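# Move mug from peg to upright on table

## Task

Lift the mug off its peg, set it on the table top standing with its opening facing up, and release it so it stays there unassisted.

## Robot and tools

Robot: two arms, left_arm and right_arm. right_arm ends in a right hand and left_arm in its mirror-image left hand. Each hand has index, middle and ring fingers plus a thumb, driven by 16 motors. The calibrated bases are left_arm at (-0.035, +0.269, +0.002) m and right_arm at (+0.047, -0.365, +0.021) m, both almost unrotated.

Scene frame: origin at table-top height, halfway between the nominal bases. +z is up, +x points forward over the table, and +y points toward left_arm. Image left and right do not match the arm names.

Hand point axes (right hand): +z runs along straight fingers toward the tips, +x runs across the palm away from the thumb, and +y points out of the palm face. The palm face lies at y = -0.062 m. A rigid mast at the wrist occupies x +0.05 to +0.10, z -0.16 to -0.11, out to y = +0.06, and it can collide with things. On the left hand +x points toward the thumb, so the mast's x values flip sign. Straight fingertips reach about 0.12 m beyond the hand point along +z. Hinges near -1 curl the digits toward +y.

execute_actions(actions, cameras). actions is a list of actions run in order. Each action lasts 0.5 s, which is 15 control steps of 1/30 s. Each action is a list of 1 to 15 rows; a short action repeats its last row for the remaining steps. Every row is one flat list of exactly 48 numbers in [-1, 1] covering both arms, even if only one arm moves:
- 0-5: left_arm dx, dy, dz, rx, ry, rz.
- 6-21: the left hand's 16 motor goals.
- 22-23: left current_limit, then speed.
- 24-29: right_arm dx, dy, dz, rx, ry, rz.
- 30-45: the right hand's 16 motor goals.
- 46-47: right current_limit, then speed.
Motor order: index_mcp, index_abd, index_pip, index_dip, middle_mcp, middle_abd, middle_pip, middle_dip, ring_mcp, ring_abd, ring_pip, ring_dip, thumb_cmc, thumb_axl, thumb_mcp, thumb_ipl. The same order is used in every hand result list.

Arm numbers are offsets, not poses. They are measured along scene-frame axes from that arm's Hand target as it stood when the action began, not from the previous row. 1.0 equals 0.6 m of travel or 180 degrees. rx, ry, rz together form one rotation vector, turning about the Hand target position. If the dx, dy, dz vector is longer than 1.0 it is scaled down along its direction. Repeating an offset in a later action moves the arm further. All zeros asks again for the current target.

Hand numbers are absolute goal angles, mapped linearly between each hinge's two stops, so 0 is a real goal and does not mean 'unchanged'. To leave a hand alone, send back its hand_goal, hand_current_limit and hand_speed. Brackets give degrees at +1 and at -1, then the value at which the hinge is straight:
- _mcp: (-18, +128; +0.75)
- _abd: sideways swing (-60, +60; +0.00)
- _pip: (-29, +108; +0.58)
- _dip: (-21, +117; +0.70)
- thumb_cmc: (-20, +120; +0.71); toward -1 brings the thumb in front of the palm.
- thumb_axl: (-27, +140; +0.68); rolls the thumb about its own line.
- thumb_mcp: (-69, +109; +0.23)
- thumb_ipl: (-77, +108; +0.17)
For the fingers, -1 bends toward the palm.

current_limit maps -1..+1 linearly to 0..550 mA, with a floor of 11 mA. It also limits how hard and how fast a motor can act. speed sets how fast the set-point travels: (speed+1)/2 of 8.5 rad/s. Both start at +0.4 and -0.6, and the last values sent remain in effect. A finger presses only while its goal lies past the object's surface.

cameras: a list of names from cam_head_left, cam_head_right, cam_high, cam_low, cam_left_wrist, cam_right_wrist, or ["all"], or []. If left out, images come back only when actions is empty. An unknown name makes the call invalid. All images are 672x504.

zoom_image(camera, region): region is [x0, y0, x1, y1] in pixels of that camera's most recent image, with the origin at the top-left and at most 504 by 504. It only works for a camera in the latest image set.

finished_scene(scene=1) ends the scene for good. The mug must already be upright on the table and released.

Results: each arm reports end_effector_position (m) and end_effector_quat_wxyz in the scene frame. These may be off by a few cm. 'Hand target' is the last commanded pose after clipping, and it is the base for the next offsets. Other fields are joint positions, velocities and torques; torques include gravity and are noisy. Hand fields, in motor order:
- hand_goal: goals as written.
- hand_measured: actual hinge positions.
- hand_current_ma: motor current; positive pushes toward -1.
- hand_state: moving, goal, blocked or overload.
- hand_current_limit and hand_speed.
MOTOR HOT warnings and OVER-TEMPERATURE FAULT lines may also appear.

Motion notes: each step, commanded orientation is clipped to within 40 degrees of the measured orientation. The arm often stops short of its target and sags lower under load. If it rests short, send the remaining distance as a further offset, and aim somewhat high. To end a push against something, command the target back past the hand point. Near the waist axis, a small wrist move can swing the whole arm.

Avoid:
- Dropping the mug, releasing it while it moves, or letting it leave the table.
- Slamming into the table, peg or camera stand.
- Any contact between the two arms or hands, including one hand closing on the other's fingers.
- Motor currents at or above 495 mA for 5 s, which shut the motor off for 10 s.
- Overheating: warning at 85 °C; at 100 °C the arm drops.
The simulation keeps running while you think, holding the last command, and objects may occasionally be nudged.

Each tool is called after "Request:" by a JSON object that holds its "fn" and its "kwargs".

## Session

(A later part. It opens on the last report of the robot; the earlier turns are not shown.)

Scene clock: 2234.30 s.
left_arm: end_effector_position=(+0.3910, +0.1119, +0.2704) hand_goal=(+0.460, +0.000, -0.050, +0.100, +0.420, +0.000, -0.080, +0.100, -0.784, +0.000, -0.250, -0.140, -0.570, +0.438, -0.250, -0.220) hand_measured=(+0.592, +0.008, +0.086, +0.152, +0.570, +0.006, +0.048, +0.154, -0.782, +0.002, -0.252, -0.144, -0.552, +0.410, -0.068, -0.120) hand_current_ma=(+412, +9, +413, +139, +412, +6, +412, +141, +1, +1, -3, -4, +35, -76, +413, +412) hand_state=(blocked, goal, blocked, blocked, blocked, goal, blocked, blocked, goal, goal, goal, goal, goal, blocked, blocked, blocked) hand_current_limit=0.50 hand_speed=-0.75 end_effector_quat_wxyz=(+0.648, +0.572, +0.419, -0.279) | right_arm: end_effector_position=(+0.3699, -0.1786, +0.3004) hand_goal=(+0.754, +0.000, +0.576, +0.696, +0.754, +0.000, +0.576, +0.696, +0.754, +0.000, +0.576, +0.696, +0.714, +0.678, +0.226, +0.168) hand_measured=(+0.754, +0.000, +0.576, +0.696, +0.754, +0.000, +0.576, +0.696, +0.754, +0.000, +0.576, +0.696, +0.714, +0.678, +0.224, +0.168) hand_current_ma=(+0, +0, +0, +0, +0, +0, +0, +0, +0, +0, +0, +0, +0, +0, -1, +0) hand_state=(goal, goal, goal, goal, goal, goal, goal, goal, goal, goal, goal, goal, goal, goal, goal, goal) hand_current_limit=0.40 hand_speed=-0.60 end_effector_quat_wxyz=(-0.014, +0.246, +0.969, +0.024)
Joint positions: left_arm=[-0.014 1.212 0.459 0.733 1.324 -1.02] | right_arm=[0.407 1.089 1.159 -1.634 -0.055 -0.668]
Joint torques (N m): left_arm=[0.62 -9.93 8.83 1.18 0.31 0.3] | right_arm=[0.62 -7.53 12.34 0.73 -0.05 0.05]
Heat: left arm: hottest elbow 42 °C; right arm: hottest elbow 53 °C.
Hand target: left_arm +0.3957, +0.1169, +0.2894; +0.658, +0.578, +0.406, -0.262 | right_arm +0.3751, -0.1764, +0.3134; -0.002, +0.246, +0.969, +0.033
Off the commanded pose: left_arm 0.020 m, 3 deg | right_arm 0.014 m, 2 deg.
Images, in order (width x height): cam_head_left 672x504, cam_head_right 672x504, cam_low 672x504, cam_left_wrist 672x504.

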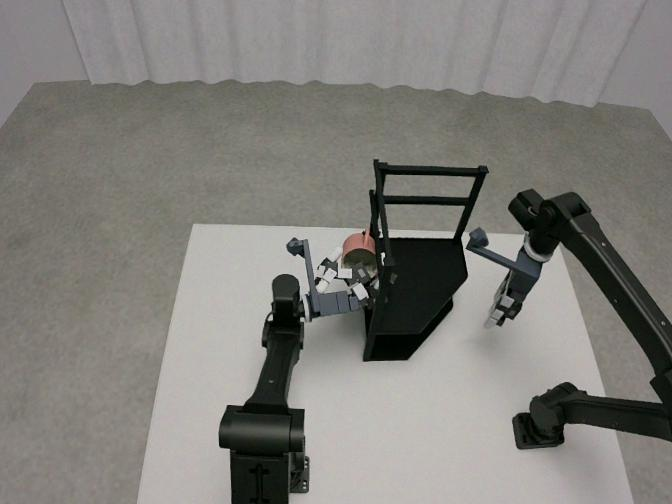

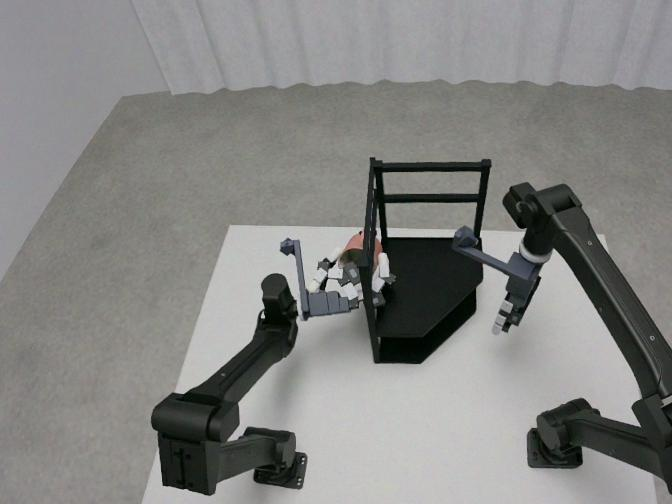

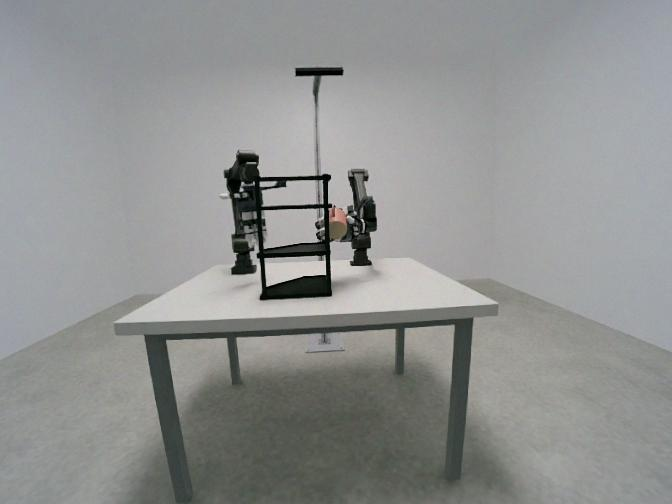

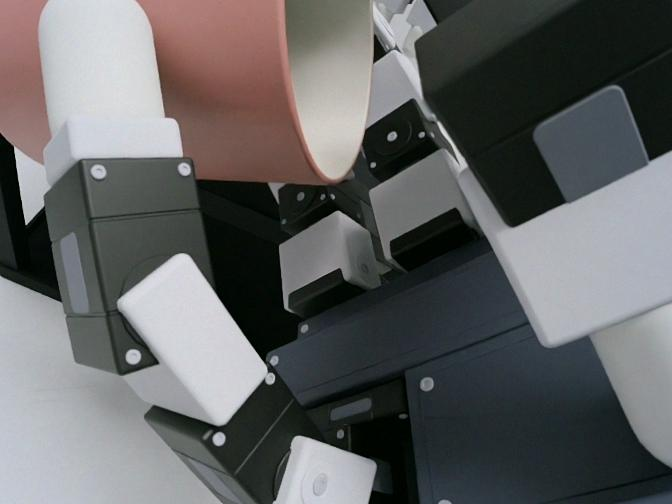

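Request:
{"fn": "execute_actions", "kwargs": {"actions": [[[0.002,0.015,0.012,0,0,0.0, 0.46,0,-0.05,0.1, 0.42,0,-0.08,0.1, -0.785,0,-0.25,-0.14, -0.571,0.437,-0.25,-0.22, 0.5,-0.75, 0,0,0,0,0,0, 0.754,0,0.576,0.696, 0.754,0,0.576,0.696, 0.754,0,0.576,0.696, 0.714,0.678,0.226,0.168, 0.4,-0.6]]], "cameras": ["cam_low","cam_head_left","cam_head_right"]}}

Request:
{"fn": "zoom_image", "kwargs": {"camera": "cam_head_left", "region": [310, 210, 410, 320]}}

Request:
{"fn": "zoom_image", "kwargs": {"camera": "cam_low", "region": [310, 180, 400, 280]}}

Scene clock: 2244.43 s.
left_arm: end_effector_position=(+0.3877, +0.1159, +0.2711) hand_goal=(+0.460, +0.000, -0.050, +0.100, +0.420, +0.000, -0.080, +0.100, -0.784, +0.000, -0.250, -0.140, -0.570, +0.438, -0.250, -0.220) hand_measured=(+0.592, +0.010, +0.086, +0.142, +0.570, +0.012, +0.048, +0.154, -0.782, +0.002, -0.252, -0.144, -0.562, +0.408, -0.068, -0.120) hand_current_ma=(+413, +13, +413, +100, +413, +15, +412, +141, +1, +1, -3, -4, +11, -85, +412, +413) hand_state=(blocked, goal, blocked, blocked, blocked, goal, blocked, blocked, goal, goal, goal, goal, goal, blocked, blocked, blocked) hand_current_limit=0.50 hand_speed=-0.75 end_effector_quat_wxyz=(+0.643, +0.572, +0.420, -0.288) | right_arm: end_effector_position=(+0.3699, -0.1786, +0.3004) hand_goal=(+0.754, +0.000, +0.576, +0.696, +0.754, +0.000, +0.576, +0.696, +0.754, +0.000, +0.576, +0.696, +0.714, +0.678, +0.226, +0.168) hand_measured=(+0.754, +0.000, +0.576, +0.696, +0.754, +0.000, +0.576, +0.696, +0.754, +0.000, +0.576, +0.696, +0.714, +0.678, +0.224, +0.168) hand_current_ma=(+0, +0, +0, +0, +0, +0, +0, +0, +0, +0, +0, +0, +0, +0, -1, +0) hand_state=(goal, goal, goal, goal, goal, goal, goal, goal, goal, goal, goal, goal, goal, goal, goal, goal) hand_current_limit=0.40 hand_speed=-0.60 end_effector_quat_wxyz=(-0.014, +0.246, +0.969, +0.024)
Joint positions: left_arm=[0.004 1.196 0.459 0.706 1.355 -1.023] | right_arm=[0.407 1.089 1.159 -1.634 -0.055 -0.668]
Joint torques (N m): left_arm=[1.32 -9.88 9.78 1.11 0.28 0.28] | right_arm=[0.21 -6.77 12.27 0.69 -0.07 0.05]
Heat: left arm: hottest elbow 43 °C; right arm: hottest elbow 53 °C.
Hand target: left_arm +0.3969, +0.1259, +0.2967; +0.658, +0.578, +0.406, -0.262 | right_arm +0.3751, -0.1764, +0.3134; -0.002, +0.246, +0.969, +0.033
Off the commanded pose: left_arm 0.029 m, 4 deg | right_arm 0.014 m, 2 deg.
Images, in order (width x height): cam_head_left 672x504, cam_head_right 672x504, cam_low 672x504.

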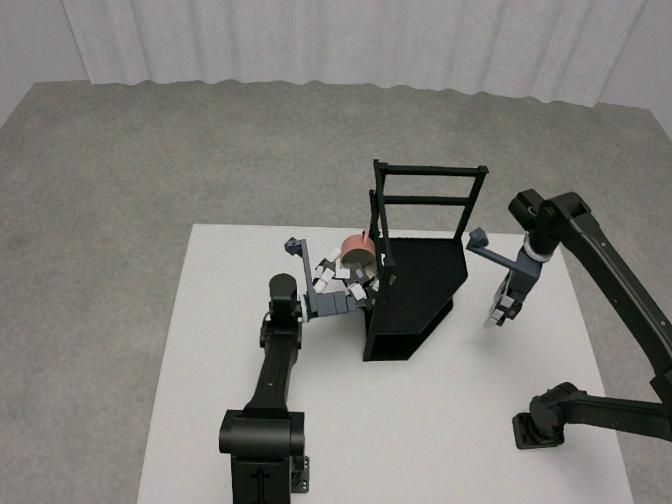

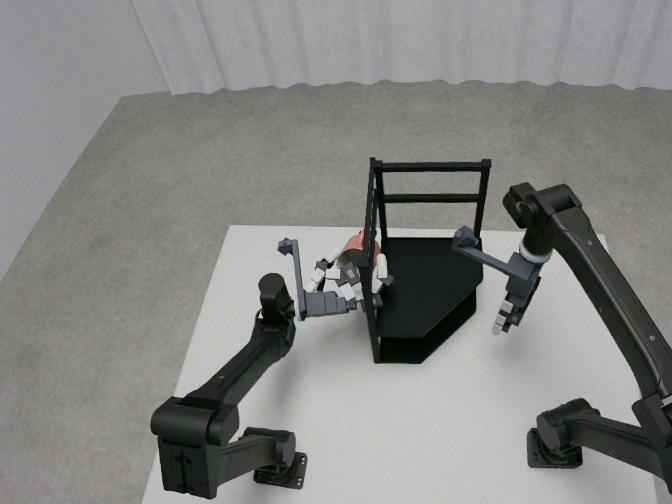

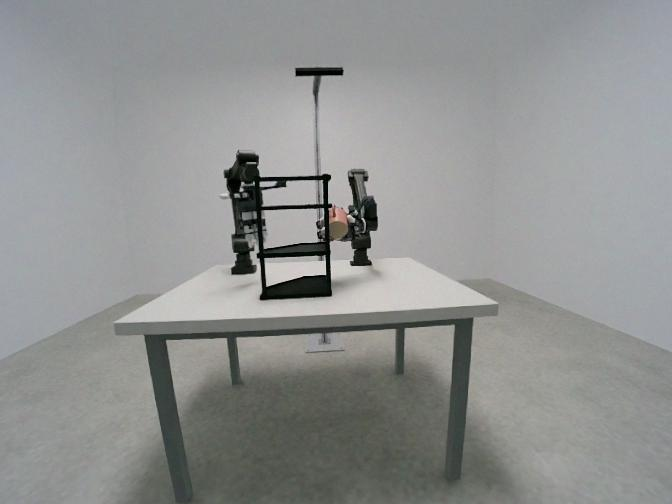

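Scaled by 4.582 from the camera's 672x504 image, which has a finer 960x720 frame.

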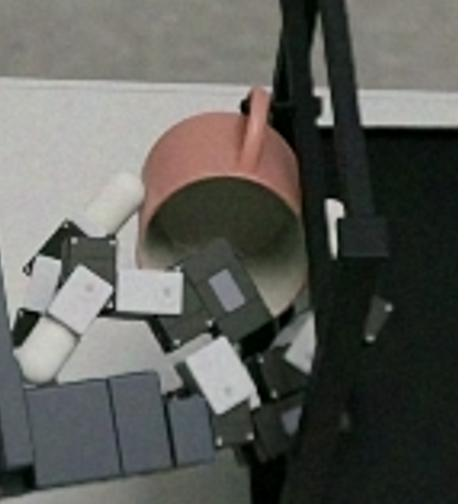

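Scaled by 5.040 from the camera's 672x504 image, which has a finer 960x720 frame.

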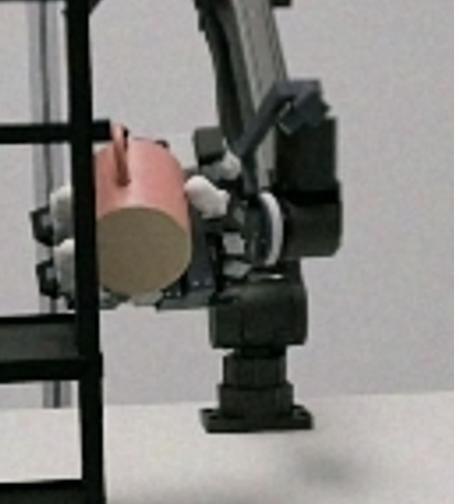

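Request:
{"fn": "execute_actions", "kwargs": {"actions": [[[0.004,0.012,0.02,0,0,0.0, 0.46,0,-0.05,0.1, 0.42,0,-0.08,0.1, -0.785,0,-0.25,-0.14, -0.571,0.437,-0.25,-0.22, 0.5,-0.75, 0,0,0,0,0,0, 0.754,0,0.576,0.696, 0.754,0,0.576,0.696, 0.754,0,0.576,0.696, 0.714,0.678,0.226,0.168, 0.4,-0.6]]], "cameras": ["cam_low","cam_head_left","cam_head_right"]}}

Request:
{"fn": "zoom_image", "kwargs": {"camera": "cam_head_left", "region": [310, 210, 410, 320]}}

Request:
{"fn": "zoom_image", "kwargs": {"camera": "cam_low", "region": [310, 180, 400, 280]}}

Request:
{"fn": "zoom_image", "kwargs": {"camera": "cam_head_right", "region": [310, 210, 410, 320]}}

Scene clock: 2259.00 s.
left_arm: end_effector_position=(+0.3855, +0.1186, +0.2738) hand_goal=(+0.460, +0.000, -0.050, +0.100, +0.420, +0.000, -0.080, +0.100, -0.784, +0.000, -0.250, -0.140, -0.570, +0.438, -0.250, -0.220) hand_measured=(+0.592, +0.012, +0.086, +0.140, +0.576, +0.020, +0.048, +0.154, -0.782, +0.002, -0.252, -0.144, -0.570, +0.408, -0.068, -0.120) hand_current_ma=(+413, +16, +413, +96, +413, +32, +412, +141, +1, +1, -3, -4, -1, -85, +412, +412) hand_state=(blocked, goal, blocked, blocked, blocked, blocked, blocked, blocked, goal, goal, goal, goal, goal, blocked, blocked, blocked) hand_current_limit=0.50 hand_speed=-0.75 end_effector_quat_wxyz=(+0.636, +0.570, +0.424, -0.302) | right_arm: end_effector_position=(+0.3699, -0.1786, +0.3004) hand_goal=(+0.754, +0.000, +0.576, +0.696, +0.754, +0.000, +0.576, +0.696, +0.754, +0.000, +0.576, +0.696, +0.714, +0.678, +0.226, +0.168) hand_measured=(+0.754, +0.000, +0.576, +0.696, +0.754, +0.000, +0.576, +0.696, +0.754, +0.000, +0.576, +0.696, +0.714, +0.678, +0.224, +0.168) hand_current_ma=(+0, +0, +0, +0, +0, +0, +0, +0, +0, +0, +0, +0, +0, +0, -1, +0) hand_state=(goal, goal, goal, goal, goal, goal, goal, goal, goal, goal, goal, goal, goal, goal, goal, goal) hand_current_limit=0.40 hand_speed=-0.60 end_effector_quat_wxyz=(-0.014, +0.246, +0.969, +0.024)
Joint positions: left_arm=[0.019 1.175 0.468 0.657 1.386 -1.033] | right_arm=[0.407 1.089 1.159 -1.634 -0.055 -0.668]
Joint torques (N m): left_arm=[2.08 -10.23 10.85 1.22 -0.09 0.35] | right_arm=[0.91 -7.06 12.08 0.79 -0.02 0.01]
Heat: left arm: hottest elbow 44 °C; right arm: hottest elbow 53 °C.
Hand target: left_arm +0.3993, +0.1331, +0.3086; +0.658, +0.578, +0.406, -0.262 | right_arm +0.3751, -0.1764, +0.3134; -0.002, +0.246, +0.969, +0.033
Off the commanded pose: left_arm 0.040 m, 6 deg | right_arm 0.014 m, 2 deg.
Images, in order (width x height): cam_head_left 672x504, cam_head_right 672x504, cam_low 672x504.

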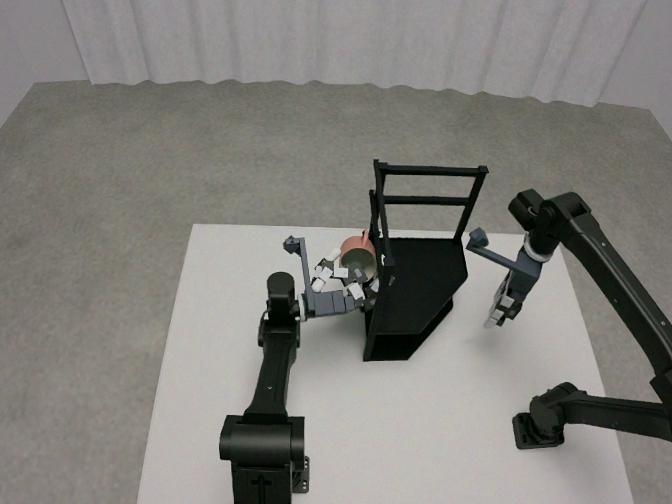

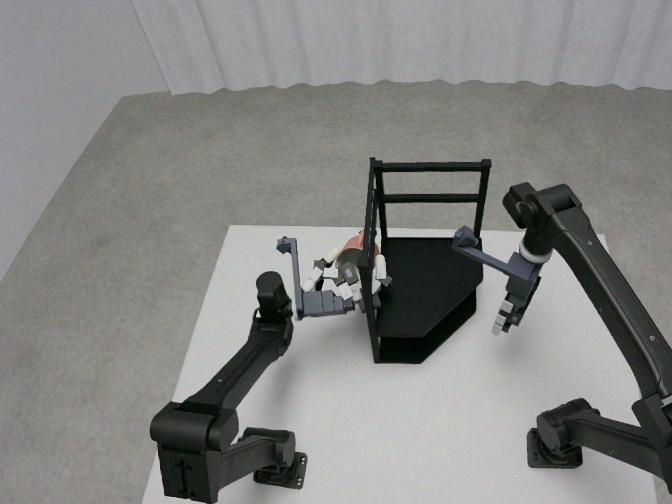

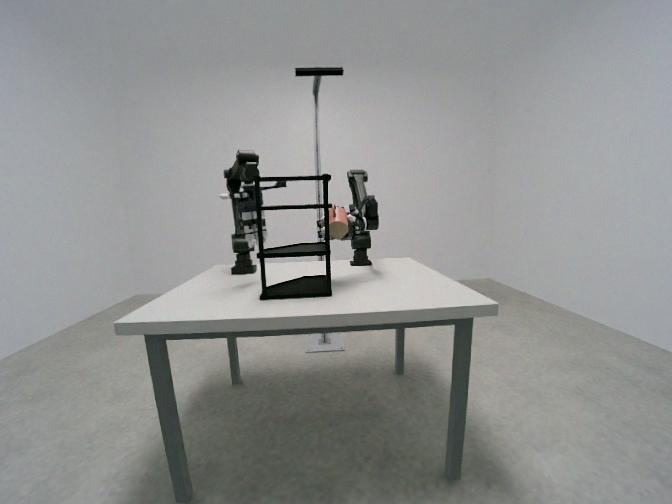

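Scaled by 4.582 from the camera's 672x504 image, which has a finer 960x720 frame.

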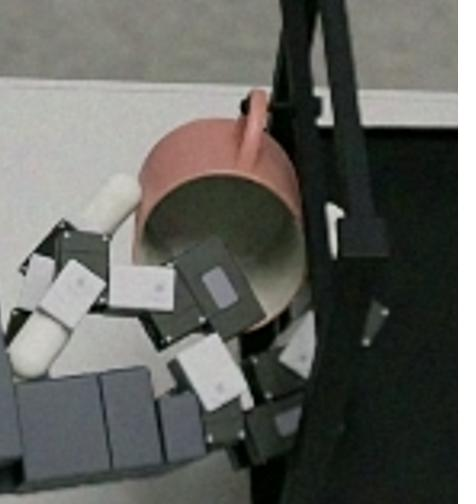

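Scaled by 5.040 from the camera's 672x504 image, which has a finer 960x720 frame.

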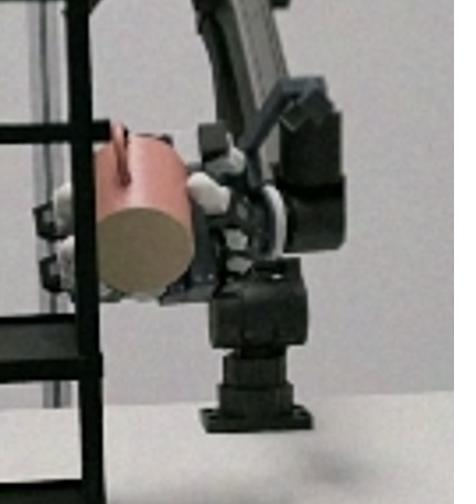

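Scaled by 4.582 from the camera's 672x504 image, which has a finer 960x720 frame.

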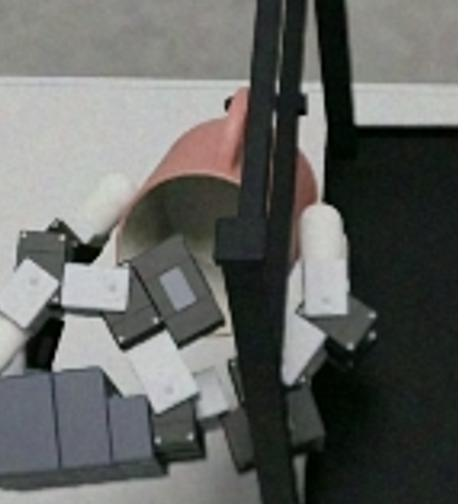

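Request:
{"fn": "execute_actions", "kwargs": {"actions": [[[0.0,-0.01,0.02,0,0,0.0, 0.46,0,-0.05,0.1, 0.42,0,-0.08,0.1, -0.785,0,-0.25,-0.14, -0.571,0.437,-0.25,-0.22, 0.5,-0.75, 0,0,0,0,0,0, 0.754,0,0.576,0.696, 0.754,0,0.576,0.696, 0.754,0,0.576,0.696, 0.714,0.678,0.226,0.168, 0.4,-0.6]]], "cameras": ["cam_low","cam_head_left","cam_head_right"]}}

Request:
{"fn": "zoom_image", "kwargs": {"camera": "cam_head_left", "region": [310, 210, 410, 320]}}

Request:
{"fn": "zoom_image", "kwargs": {"camera": "cam_low", "region": [310, 180, 400, 280]}}

Scene clock: 2286.50 s.
left_arm: end_effector_position=(+0.3875, +0.1248, +0.2753) hand_goal=(+0.460, +0.000, -0.050, +0.100, +0.420, +0.000, -0.080, +0.100, -0.784, +0.000, -0.250, -0.140, -0.570, +0.438, -0.250, -0.220) hand_measured=(+0.592, +0.012, +0.086, +0.140, +0.578, +0.020, +0.036, +0.154, -0.782, +0.002, -0.252, -0.144, -0.550, +0.408, -0.064, -0.130) hand_current_ma=(+412, +16, +413, +96, +413, +32, +399, +141, +1, +1, -3, -4, +37, -85, +413, +412) hand_state=(blocked, goal, blocked, blocked, blocked, blocked, blocked, blocked, goal, goal, goal, goal, goal, blocked, blocked, blocked) hand_current_limit=0.50 hand_speed=-0.75 end_effector_quat_wxyz=(+0.635, +0.559, +0.441, -0.299) | right_arm: end_effector_position=(+0.3699, -0.1786, +0.3004) hand_goal=(+0.754, +0.000, +0.576, +0.696, +0.754, +0.000, +0.576, +0.696, +0.754, +0.000, +0.576, +0.696, +0.714, +0.678, +0.226, +0.168) hand_measured=(+0.754, +0.000, +0.576, +0.696, +0.754, +0.000, +0.576, +0.696, +0.754, +0.000, +0.576, +0.696, +0.714, +0.678, +0.224, +0.168) hand_current_ma=(+0, +0, +0, +0, +0, +0, +0, +0, +0, +0, +0, +0, +0, +0, -1, +0) hand_state=(goal, goal, goal, goal, goal, goal, goal, goal, goal, goal, goal, goal, goal, goal, goal, goal) hand_current_limit=0.40 hand_speed=-0.60 end_effector_quat_wxyz=(-0.014, +0.246, +0.969, +0.024)
Joint positions: left_arm=[0.027 1.148 0.47 0.609 1.362 -1.041] | right_arm=[0.407 1.089 1.159 -1.634 -0.055 -0.668]
Joint torques (N m): left_arm=[-0.03 -10.05 12.34 1.37 0.2 0.44] | right_arm=[0.79 -7.3 12.29 0.79 -0.01 0]
Heat: left arm: hottest elbow 50 °C; right arm: hottest elbow 53 °C.
Hand target: left_arm +0.3992, +0.1271, +0.3208; +0.658, +0.578, +0.406, -0.262 | right_arm +0.3751, -0.1764, +0.3134; -0.002, +0.246, +0.969, +0.033
Off the commanded pose: left_arm 0.047 m, 7 deg | right_arm 0.014 m, 2 deg.
Images, in order (width x height): cam_head_left 672x504, cam_head_right 672x504, cam_low 672x504.

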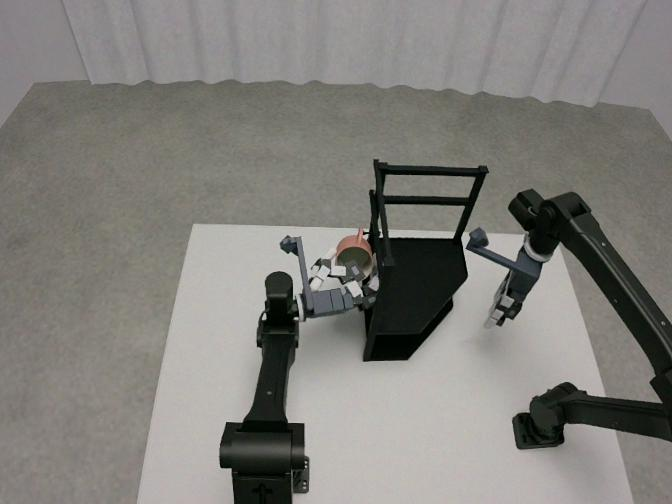

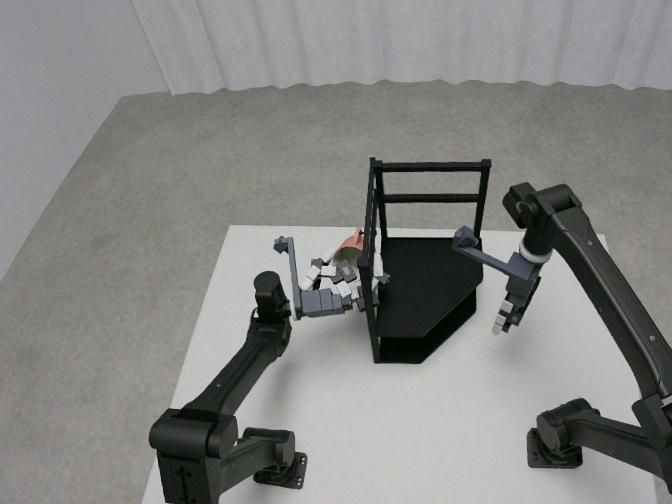

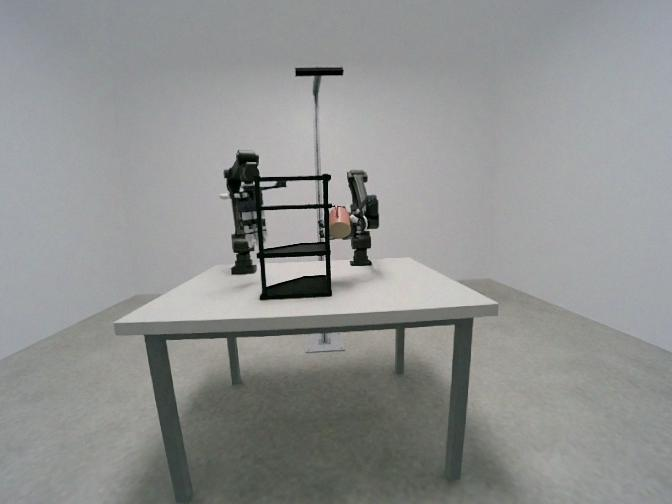

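Scaled by 4.582 from the camera's 672x504 image, which has a finer 960x720 frame.

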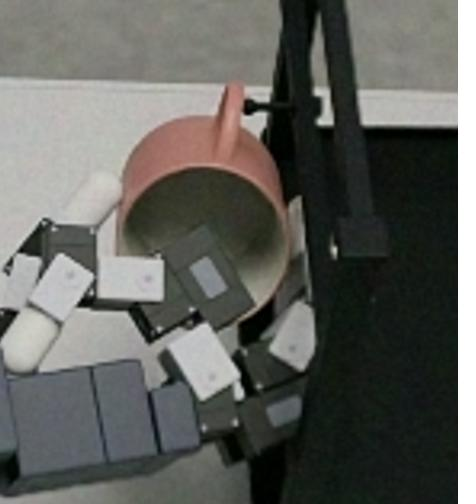

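Scaled by 5.040 from the camera's 672x504 image, which has a finer 960x720 frame.

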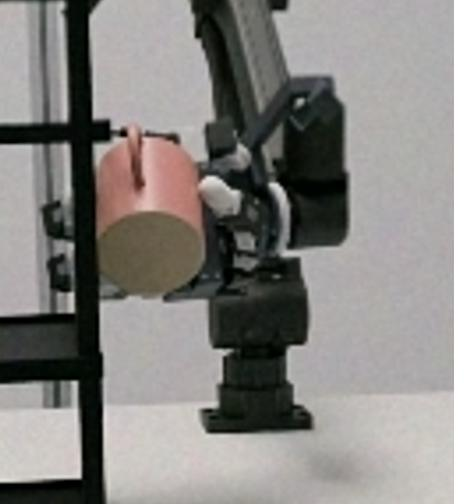

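Request:
{"fn": "execute_actions", "kwargs": {"actions": [[[-0.007,0.08,-0.035,0,0,0.028, 0.46,0,-0.05,0.1, 0.42,0,-0.08,0.1, -0.785,0,-0.25,-0.14, -0.571,0.437,-0.25,-0.22, 0.5,-0.75, 0,0,0,0,0,0, 0.754,0,0.576,0.696, 0.754,0,0.576,0.696, 0.754,0,0.576,0.696, 0.714,0.678,0.226,0.168, 0.4,-0.6]],[[-0.005,0.07,0.0,0,0,0.0556, 0.46,0,-0.05,0.1, 0.42,0,-0.08,0.1, -0.785,0,-0.25,-0.14, -0.571,0.437,-0.25,-0.22, 0.5,-0.75, 0,0,0,0,0,0, 0.754,0,0.576,0.696, 0.754,0,0.576,0.696, 0.754,0,0.576,0.696, 0.714,0.678,0.226,0.168, 0.4,-0.6]]], "cameras": ["all"]}}

Scene clock: 2315.60 s.
left_arm: end_effector_position=(+0.3941, +0.2155, +0.2753) hand_goal=(+0.460, +0.000, -0.050, +0.100, +0.420, +0.000, -0.080, +0.100, -0.784, +0.000, -0.250, -0.140, -0.570, +0.438, -0.250, -0.220) hand_measured=(+0.592, +0.012, +0.086, +0.140, +0.578, +0.020, +0.032, +0.154, -0.782, +0.002, -0.252, -0.144, -0.546, +0.408, -0.058, -0.134) hand_current_ma=(+413, +16, +412, +96, +413, +32, +376, +141, +1, +1, -3, -4, +51, -85, +413, +399) hand_state=(blocked, goal, blocked, blocked, blocked, blocked, blocked, blocked, goal, goal, goal, goal, blocked, blocked, blocked, blocked) hand_current_limit=0.50 hand_speed=-0.75 end_effector_quat_wxyz=(+0.672, +0.502, +0.505, -0.204) | right_arm: end_effector_position=(+0.3699, -0.1786, +0.3004) hand_goal=(+0.754, +0.000, +0.576, +0.696, +0.754, +0.000, +0.576, +0.696, +0.754, +0.000, +0.576, +0.696, +0.714, +0.678, +0.226, +0.168) hand_measured=(+0.754, +0.000, +0.576, +0.696, +0.754, +0.000, +0.576, +0.696, +0.754, +0.000, +0.576, +0.696, +0.714, +0.678, +0.224, +0.168) hand_current_ma=(+0, +0, +0, +0, +0, +0, +0, +0, +0, +0, +0, +0, +0, +0, -1, +0) hand_state=(goal, goal, goal, goal, goal, goal, goal, goal, goal, goal, goal, goal, goal, goal, goal, goal) hand_current_limit=0.40 hand_speed=-0.60 end_effector_quat_wxyz=(-0.014, +0.246, +0.969, +0.024)
Joint positions: left_arm=[0.223 1.081 0.415 0.613 1.292 -1.031] | right_arm=[0.407 1.089 1.159 -1.634 -0.055 -0.668]
Joint torques (N m): left_arm=[-0.32 -8.88 8.18 2.28 0.3 0.42] | right_arm=[0.56 -6.65 12.25 0.83 -0.03 0.08]
Motor temperatures (°C): left_arm=[29 34 51 28 27 27] | right_arm=[30 30 53 28 28 27]
Heat: left arm: hottest elbow 51 °C; right arm: hottest elbow 53 °C.
Hand target: left_arm +0.3921, +0.2171, +0.2997; +0.687, +0.520, +0.478, -0.173 | right_arm +0.3751, -0.1764, +0.3134; -0.002, +0.246, +0.969, +0.033
Off the commanded pose: left_arm 0.025 m, 5 deg | right_arm 0.014 m, 2 deg.

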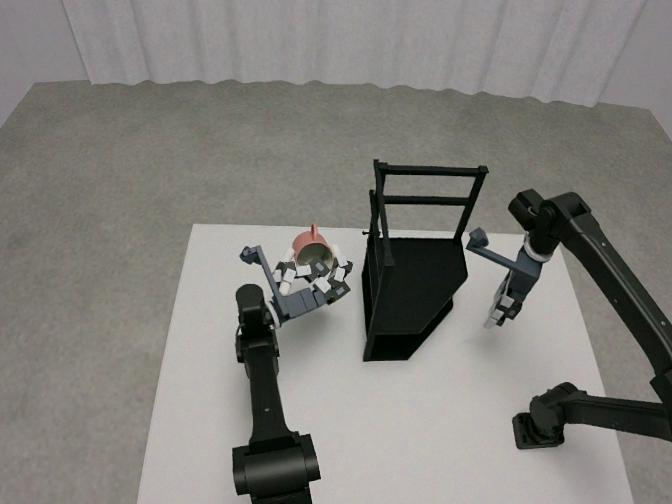

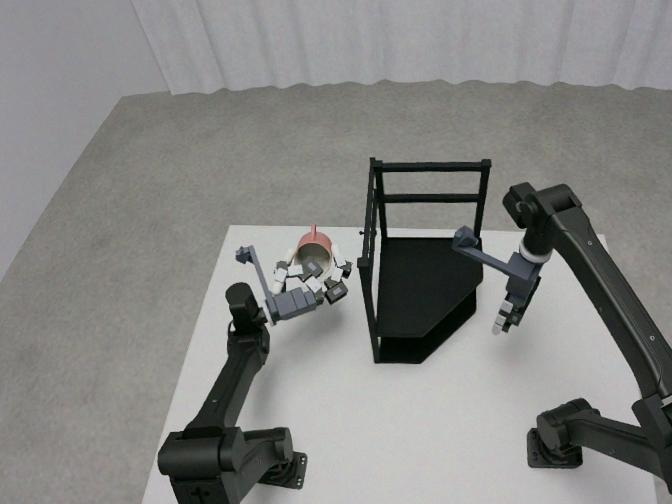

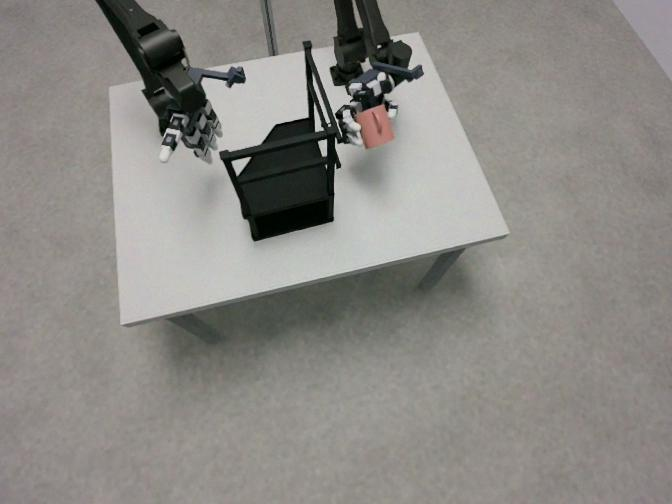

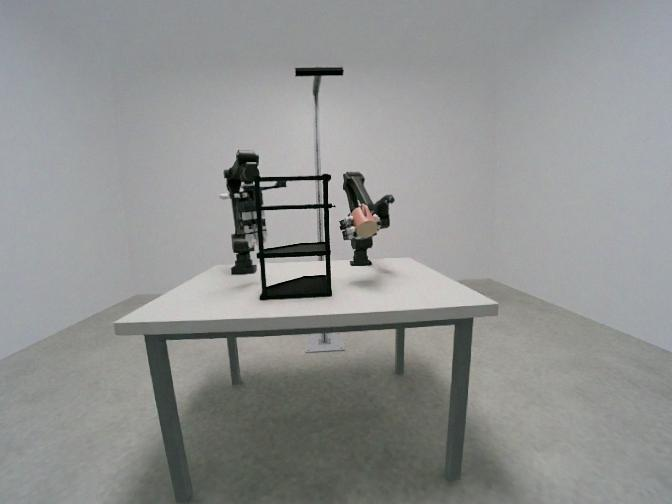

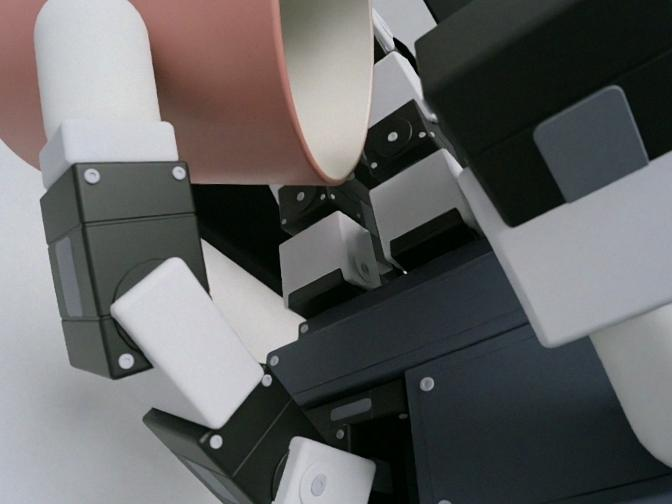

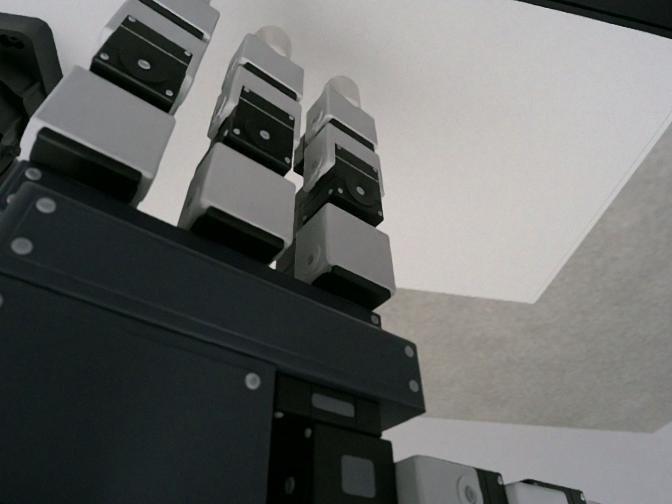

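Request:
{"fn": "zoom_image", "kwargs": {"camera": "cam_head_left", "region": [230, 210, 370, 340]}}

Request:
{"fn": "zoom_image", "kwargs": {"camera": "cam_head_right", "region": [230, 210, 370, 340]}}

Request:
{"fn": "zoom_image", "kwargs": {"camera": "cam_low", "region": [320, 160, 420, 280]}}

Request:
{"fn": "zoom_image", "kwargs": {"camera": "cam_high", "region": [310, 50, 430, 170]}}

Scaled by 3.600 from the camera's 672x504 image, which has a finer 960x720 frame.

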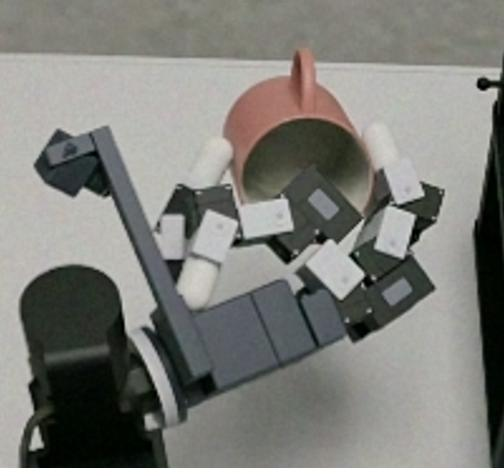

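Scaled by 3.600 from the camera's 672x504 image, which has a finer 960x720 frame.

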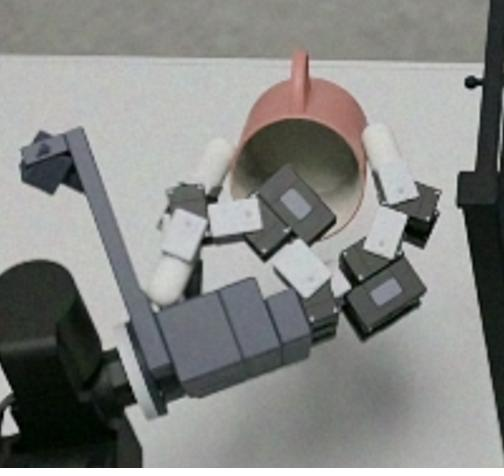

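Scaled by 4.200 from the camera's 672x504 image, which has a finer 960x720 frame.

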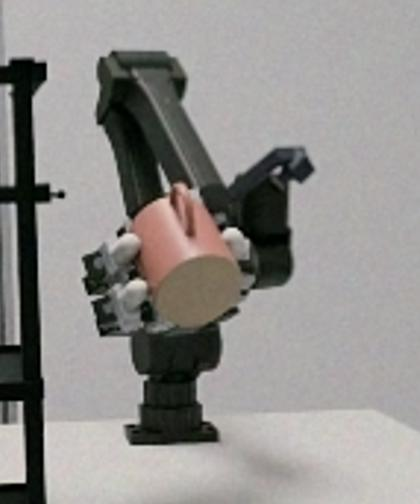

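Scaled by 4.200 from the camera's 672x504 image, which has a finer 960x720 frame.

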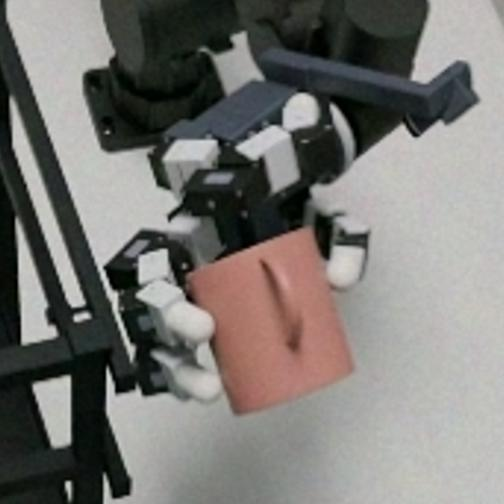

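Request:
{"fn": "execute_actions", "kwargs": {"actions": [[[0,0.01,0.0,-0.0219,0.1032,0, 0.46,0,-0.05,0.1, 0.42,0,-0.08,0.1, -0.785,0,-0.25,-0.14, -0.571,0.437,-0.25,-0.22, 0.5,-0.75, 0,0,0,0,0,0, 0.754,0,0.576,0.696, 0.754,0,0.576,0.696, 0.754,0,0.576,0.696, 0.714,0.678,0.226,0.168, 0.4,-0.6]],[[0,0.01,0.0,-0.0219,0.1032,0, 0.46,0,-0.05,0.1, 0.42,0,-0.08,0.1, -0.785,0,-0.25,-0.14, -0.571,0.437,-0.25,-0.22, 0.5,-0.75, 0,0,0,0,0,0, 0.754,0,0.576,0.696, 0.754,0,0.576,0.696, 0.754,0,0.576,0.696, 0.714,0.678,0.226,0.168, 0.4,-0.6]]], "cameras": ["cam_low","cam_head_left","cam_head_right","cam_left_wrist"]}}

Request:
{"fn": "zoom_image", "kwargs": {"camera": "cam_low", "region": [320, 160, 420, 280]}}

Request:
{"fn": "zoom_image", "kwargs": {"camera": "cam_head_left", "region": [230, 210, 370, 340]}}

Request:
{"fn": "zoom_image", "kwargs": {"camera": "cam_head_right", "region": [230, 210, 370, 340]}}

Scene clock: 2409.63 s.
left_arm: end_effector_position=(+0.3729, +0.2229, +0.2509) hand_goal=(+0.460, +0.000, -0.050, +0.100, +0.420, +0.000, -0.080, +0.100, -0.784, +0.000, -0.250, -0.140, -0.570, +0.438, -0.250, -0.220) hand_measured=(+0.592, +0.012, +0.086, +0.140, +0.578, +0.020, +0.024, +0.154, -0.782, +0.002, -0.252, -0.144, -0.538, +0.408, -0.054, -0.134) hand_current_ma=(+412, +17, +413, +96, +412, +32, +341, +141, +1, +1, -3, -4, +71, -85, +412, +399) hand_state=(blocked, goal, blocked, blocked, blocked, blocked, blocked, blocked, goal, goal, goal, goal, blocked, blocked, blocked, blocked) hand_current_limit=0.50 hand_speed=-0.75 end_effector_quat_wxyz=(+0.516, +0.344, +0.680, -0.391) | right_arm: end_effector_position=(+0.3699, -0.1786, +0.3004) hand_goal=(+0.754, +0.000, +0.576, +0.696, +0.754, +0.000, +0.576, +0.696, +0.754, +0.000, +0.576, +0.696, +0.714, +0.678, +0.226, +0.168) hand_measured=(+0.754, +0.000, +0.576, +0.696, +0.754, +0.000, +0.576, +0.696, +0.754, +0.000, +0.576, +0.696, +0.714, +0.678, +0.224, +0.168) hand_current_ma=(+0, +0, +0, +0, +0, +0, +0, +0, +0, +0, +0, +0, +0, +0, -1, +0) hand_state=(goal, goal, goal, goal, goal, goal, goal, goal, goal, goal, goal, goal, goal, goal, goal, goal) hand_current_limit=0.40 hand_speed=-0.60 end_effector_quat_wxyz=(-0.014, +0.246, +0.969, +0.024)
Joint positions: left_arm=[0.258 0.933 0.63 -0.378 1.312 -1.087] | right_arm=[0.407 1.089 1.159 -1.634 -0.055 -0.668]
Joint torques (N m): left_arm=[-0.15 -7.06 14.99 1.24 1.25 0.49] | right_arm=[0.62 -6.89 12.29 0.66 -0.1 0.03]
Heat: left arm: hottest elbow 50 °C; right arm: hottest elbow 53 °C.
Hand target: left_arm +0.3921, +0.2291, +0.2998; +0.532, +0.390, +0.659, -0.362 | right_arm +0.3751, -0.1764, +0.3134; -0.002, +0.246, +0.969, +0.033
Off the commanded pose: left_arm 0.053 m, 7 deg | right_arm 0.014 m, 2 deg.
Images, in order (width x height): cam_head_left 672x504, cam_head_right 672x504, cam_low 672x504, cam_left_wrist 672x504.

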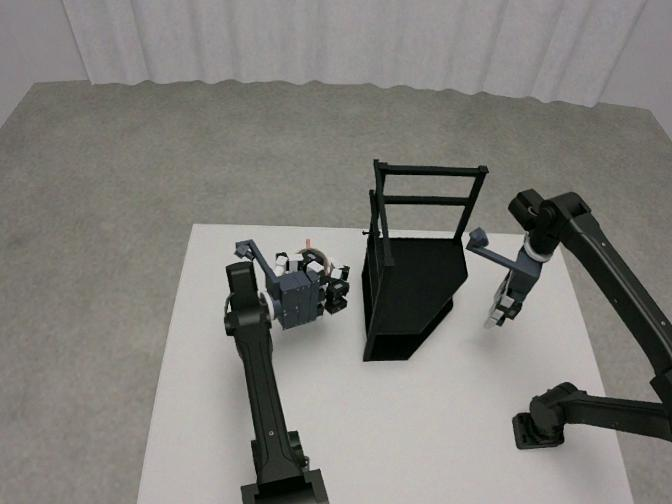

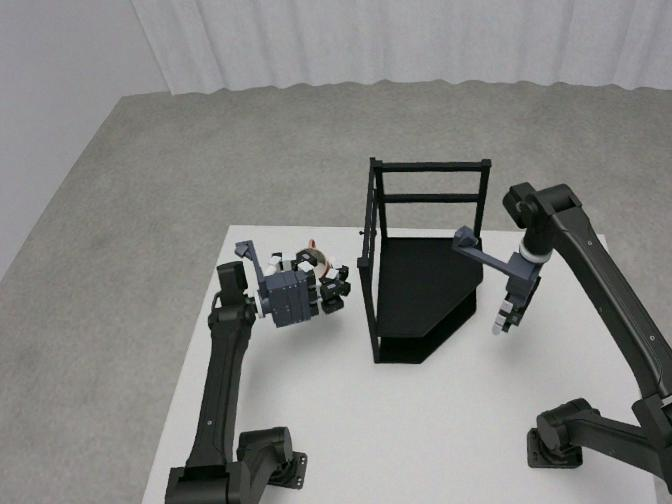

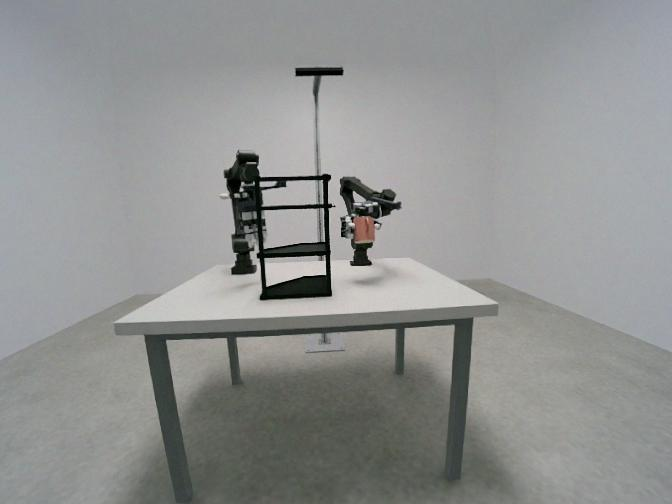

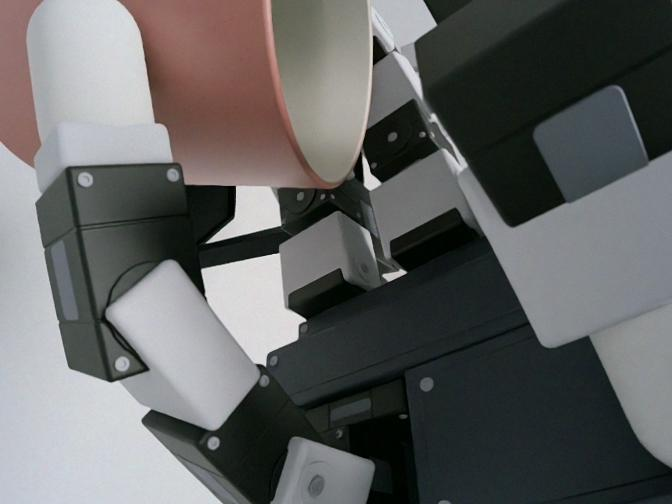

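Scaled by 4.200 from the camera's 672x504 image, which has a finer 960x720 frame.

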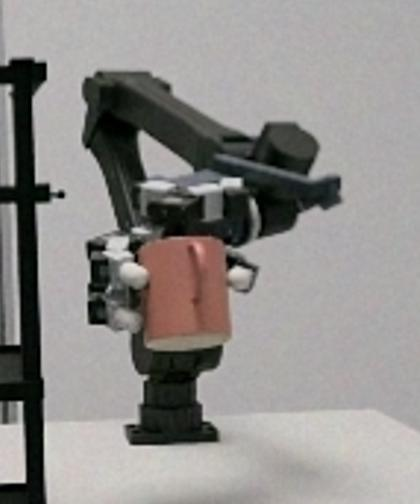

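Scaled by 3.600 from the camera's 672x504 image, which has a finer 960x720 frame.

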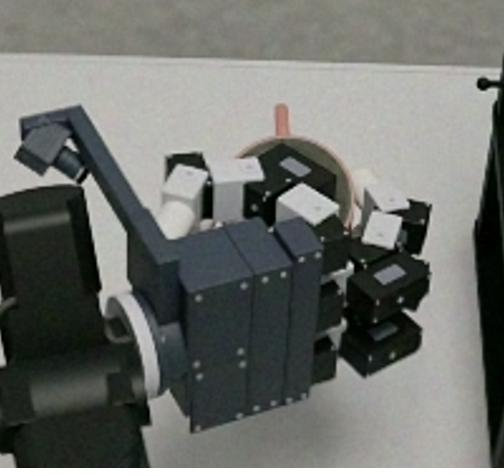

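Scaled by 3.600 from the camera's 672x504 image, which has a finer 960x720 frame.

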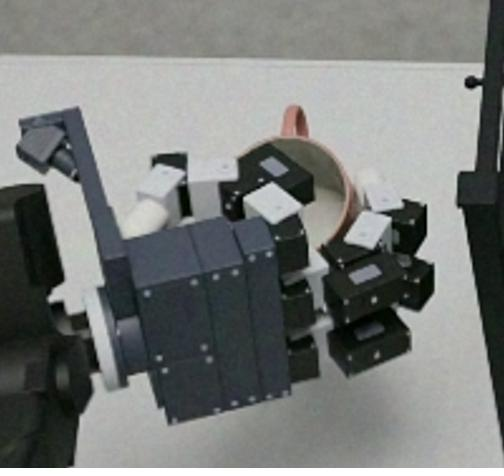

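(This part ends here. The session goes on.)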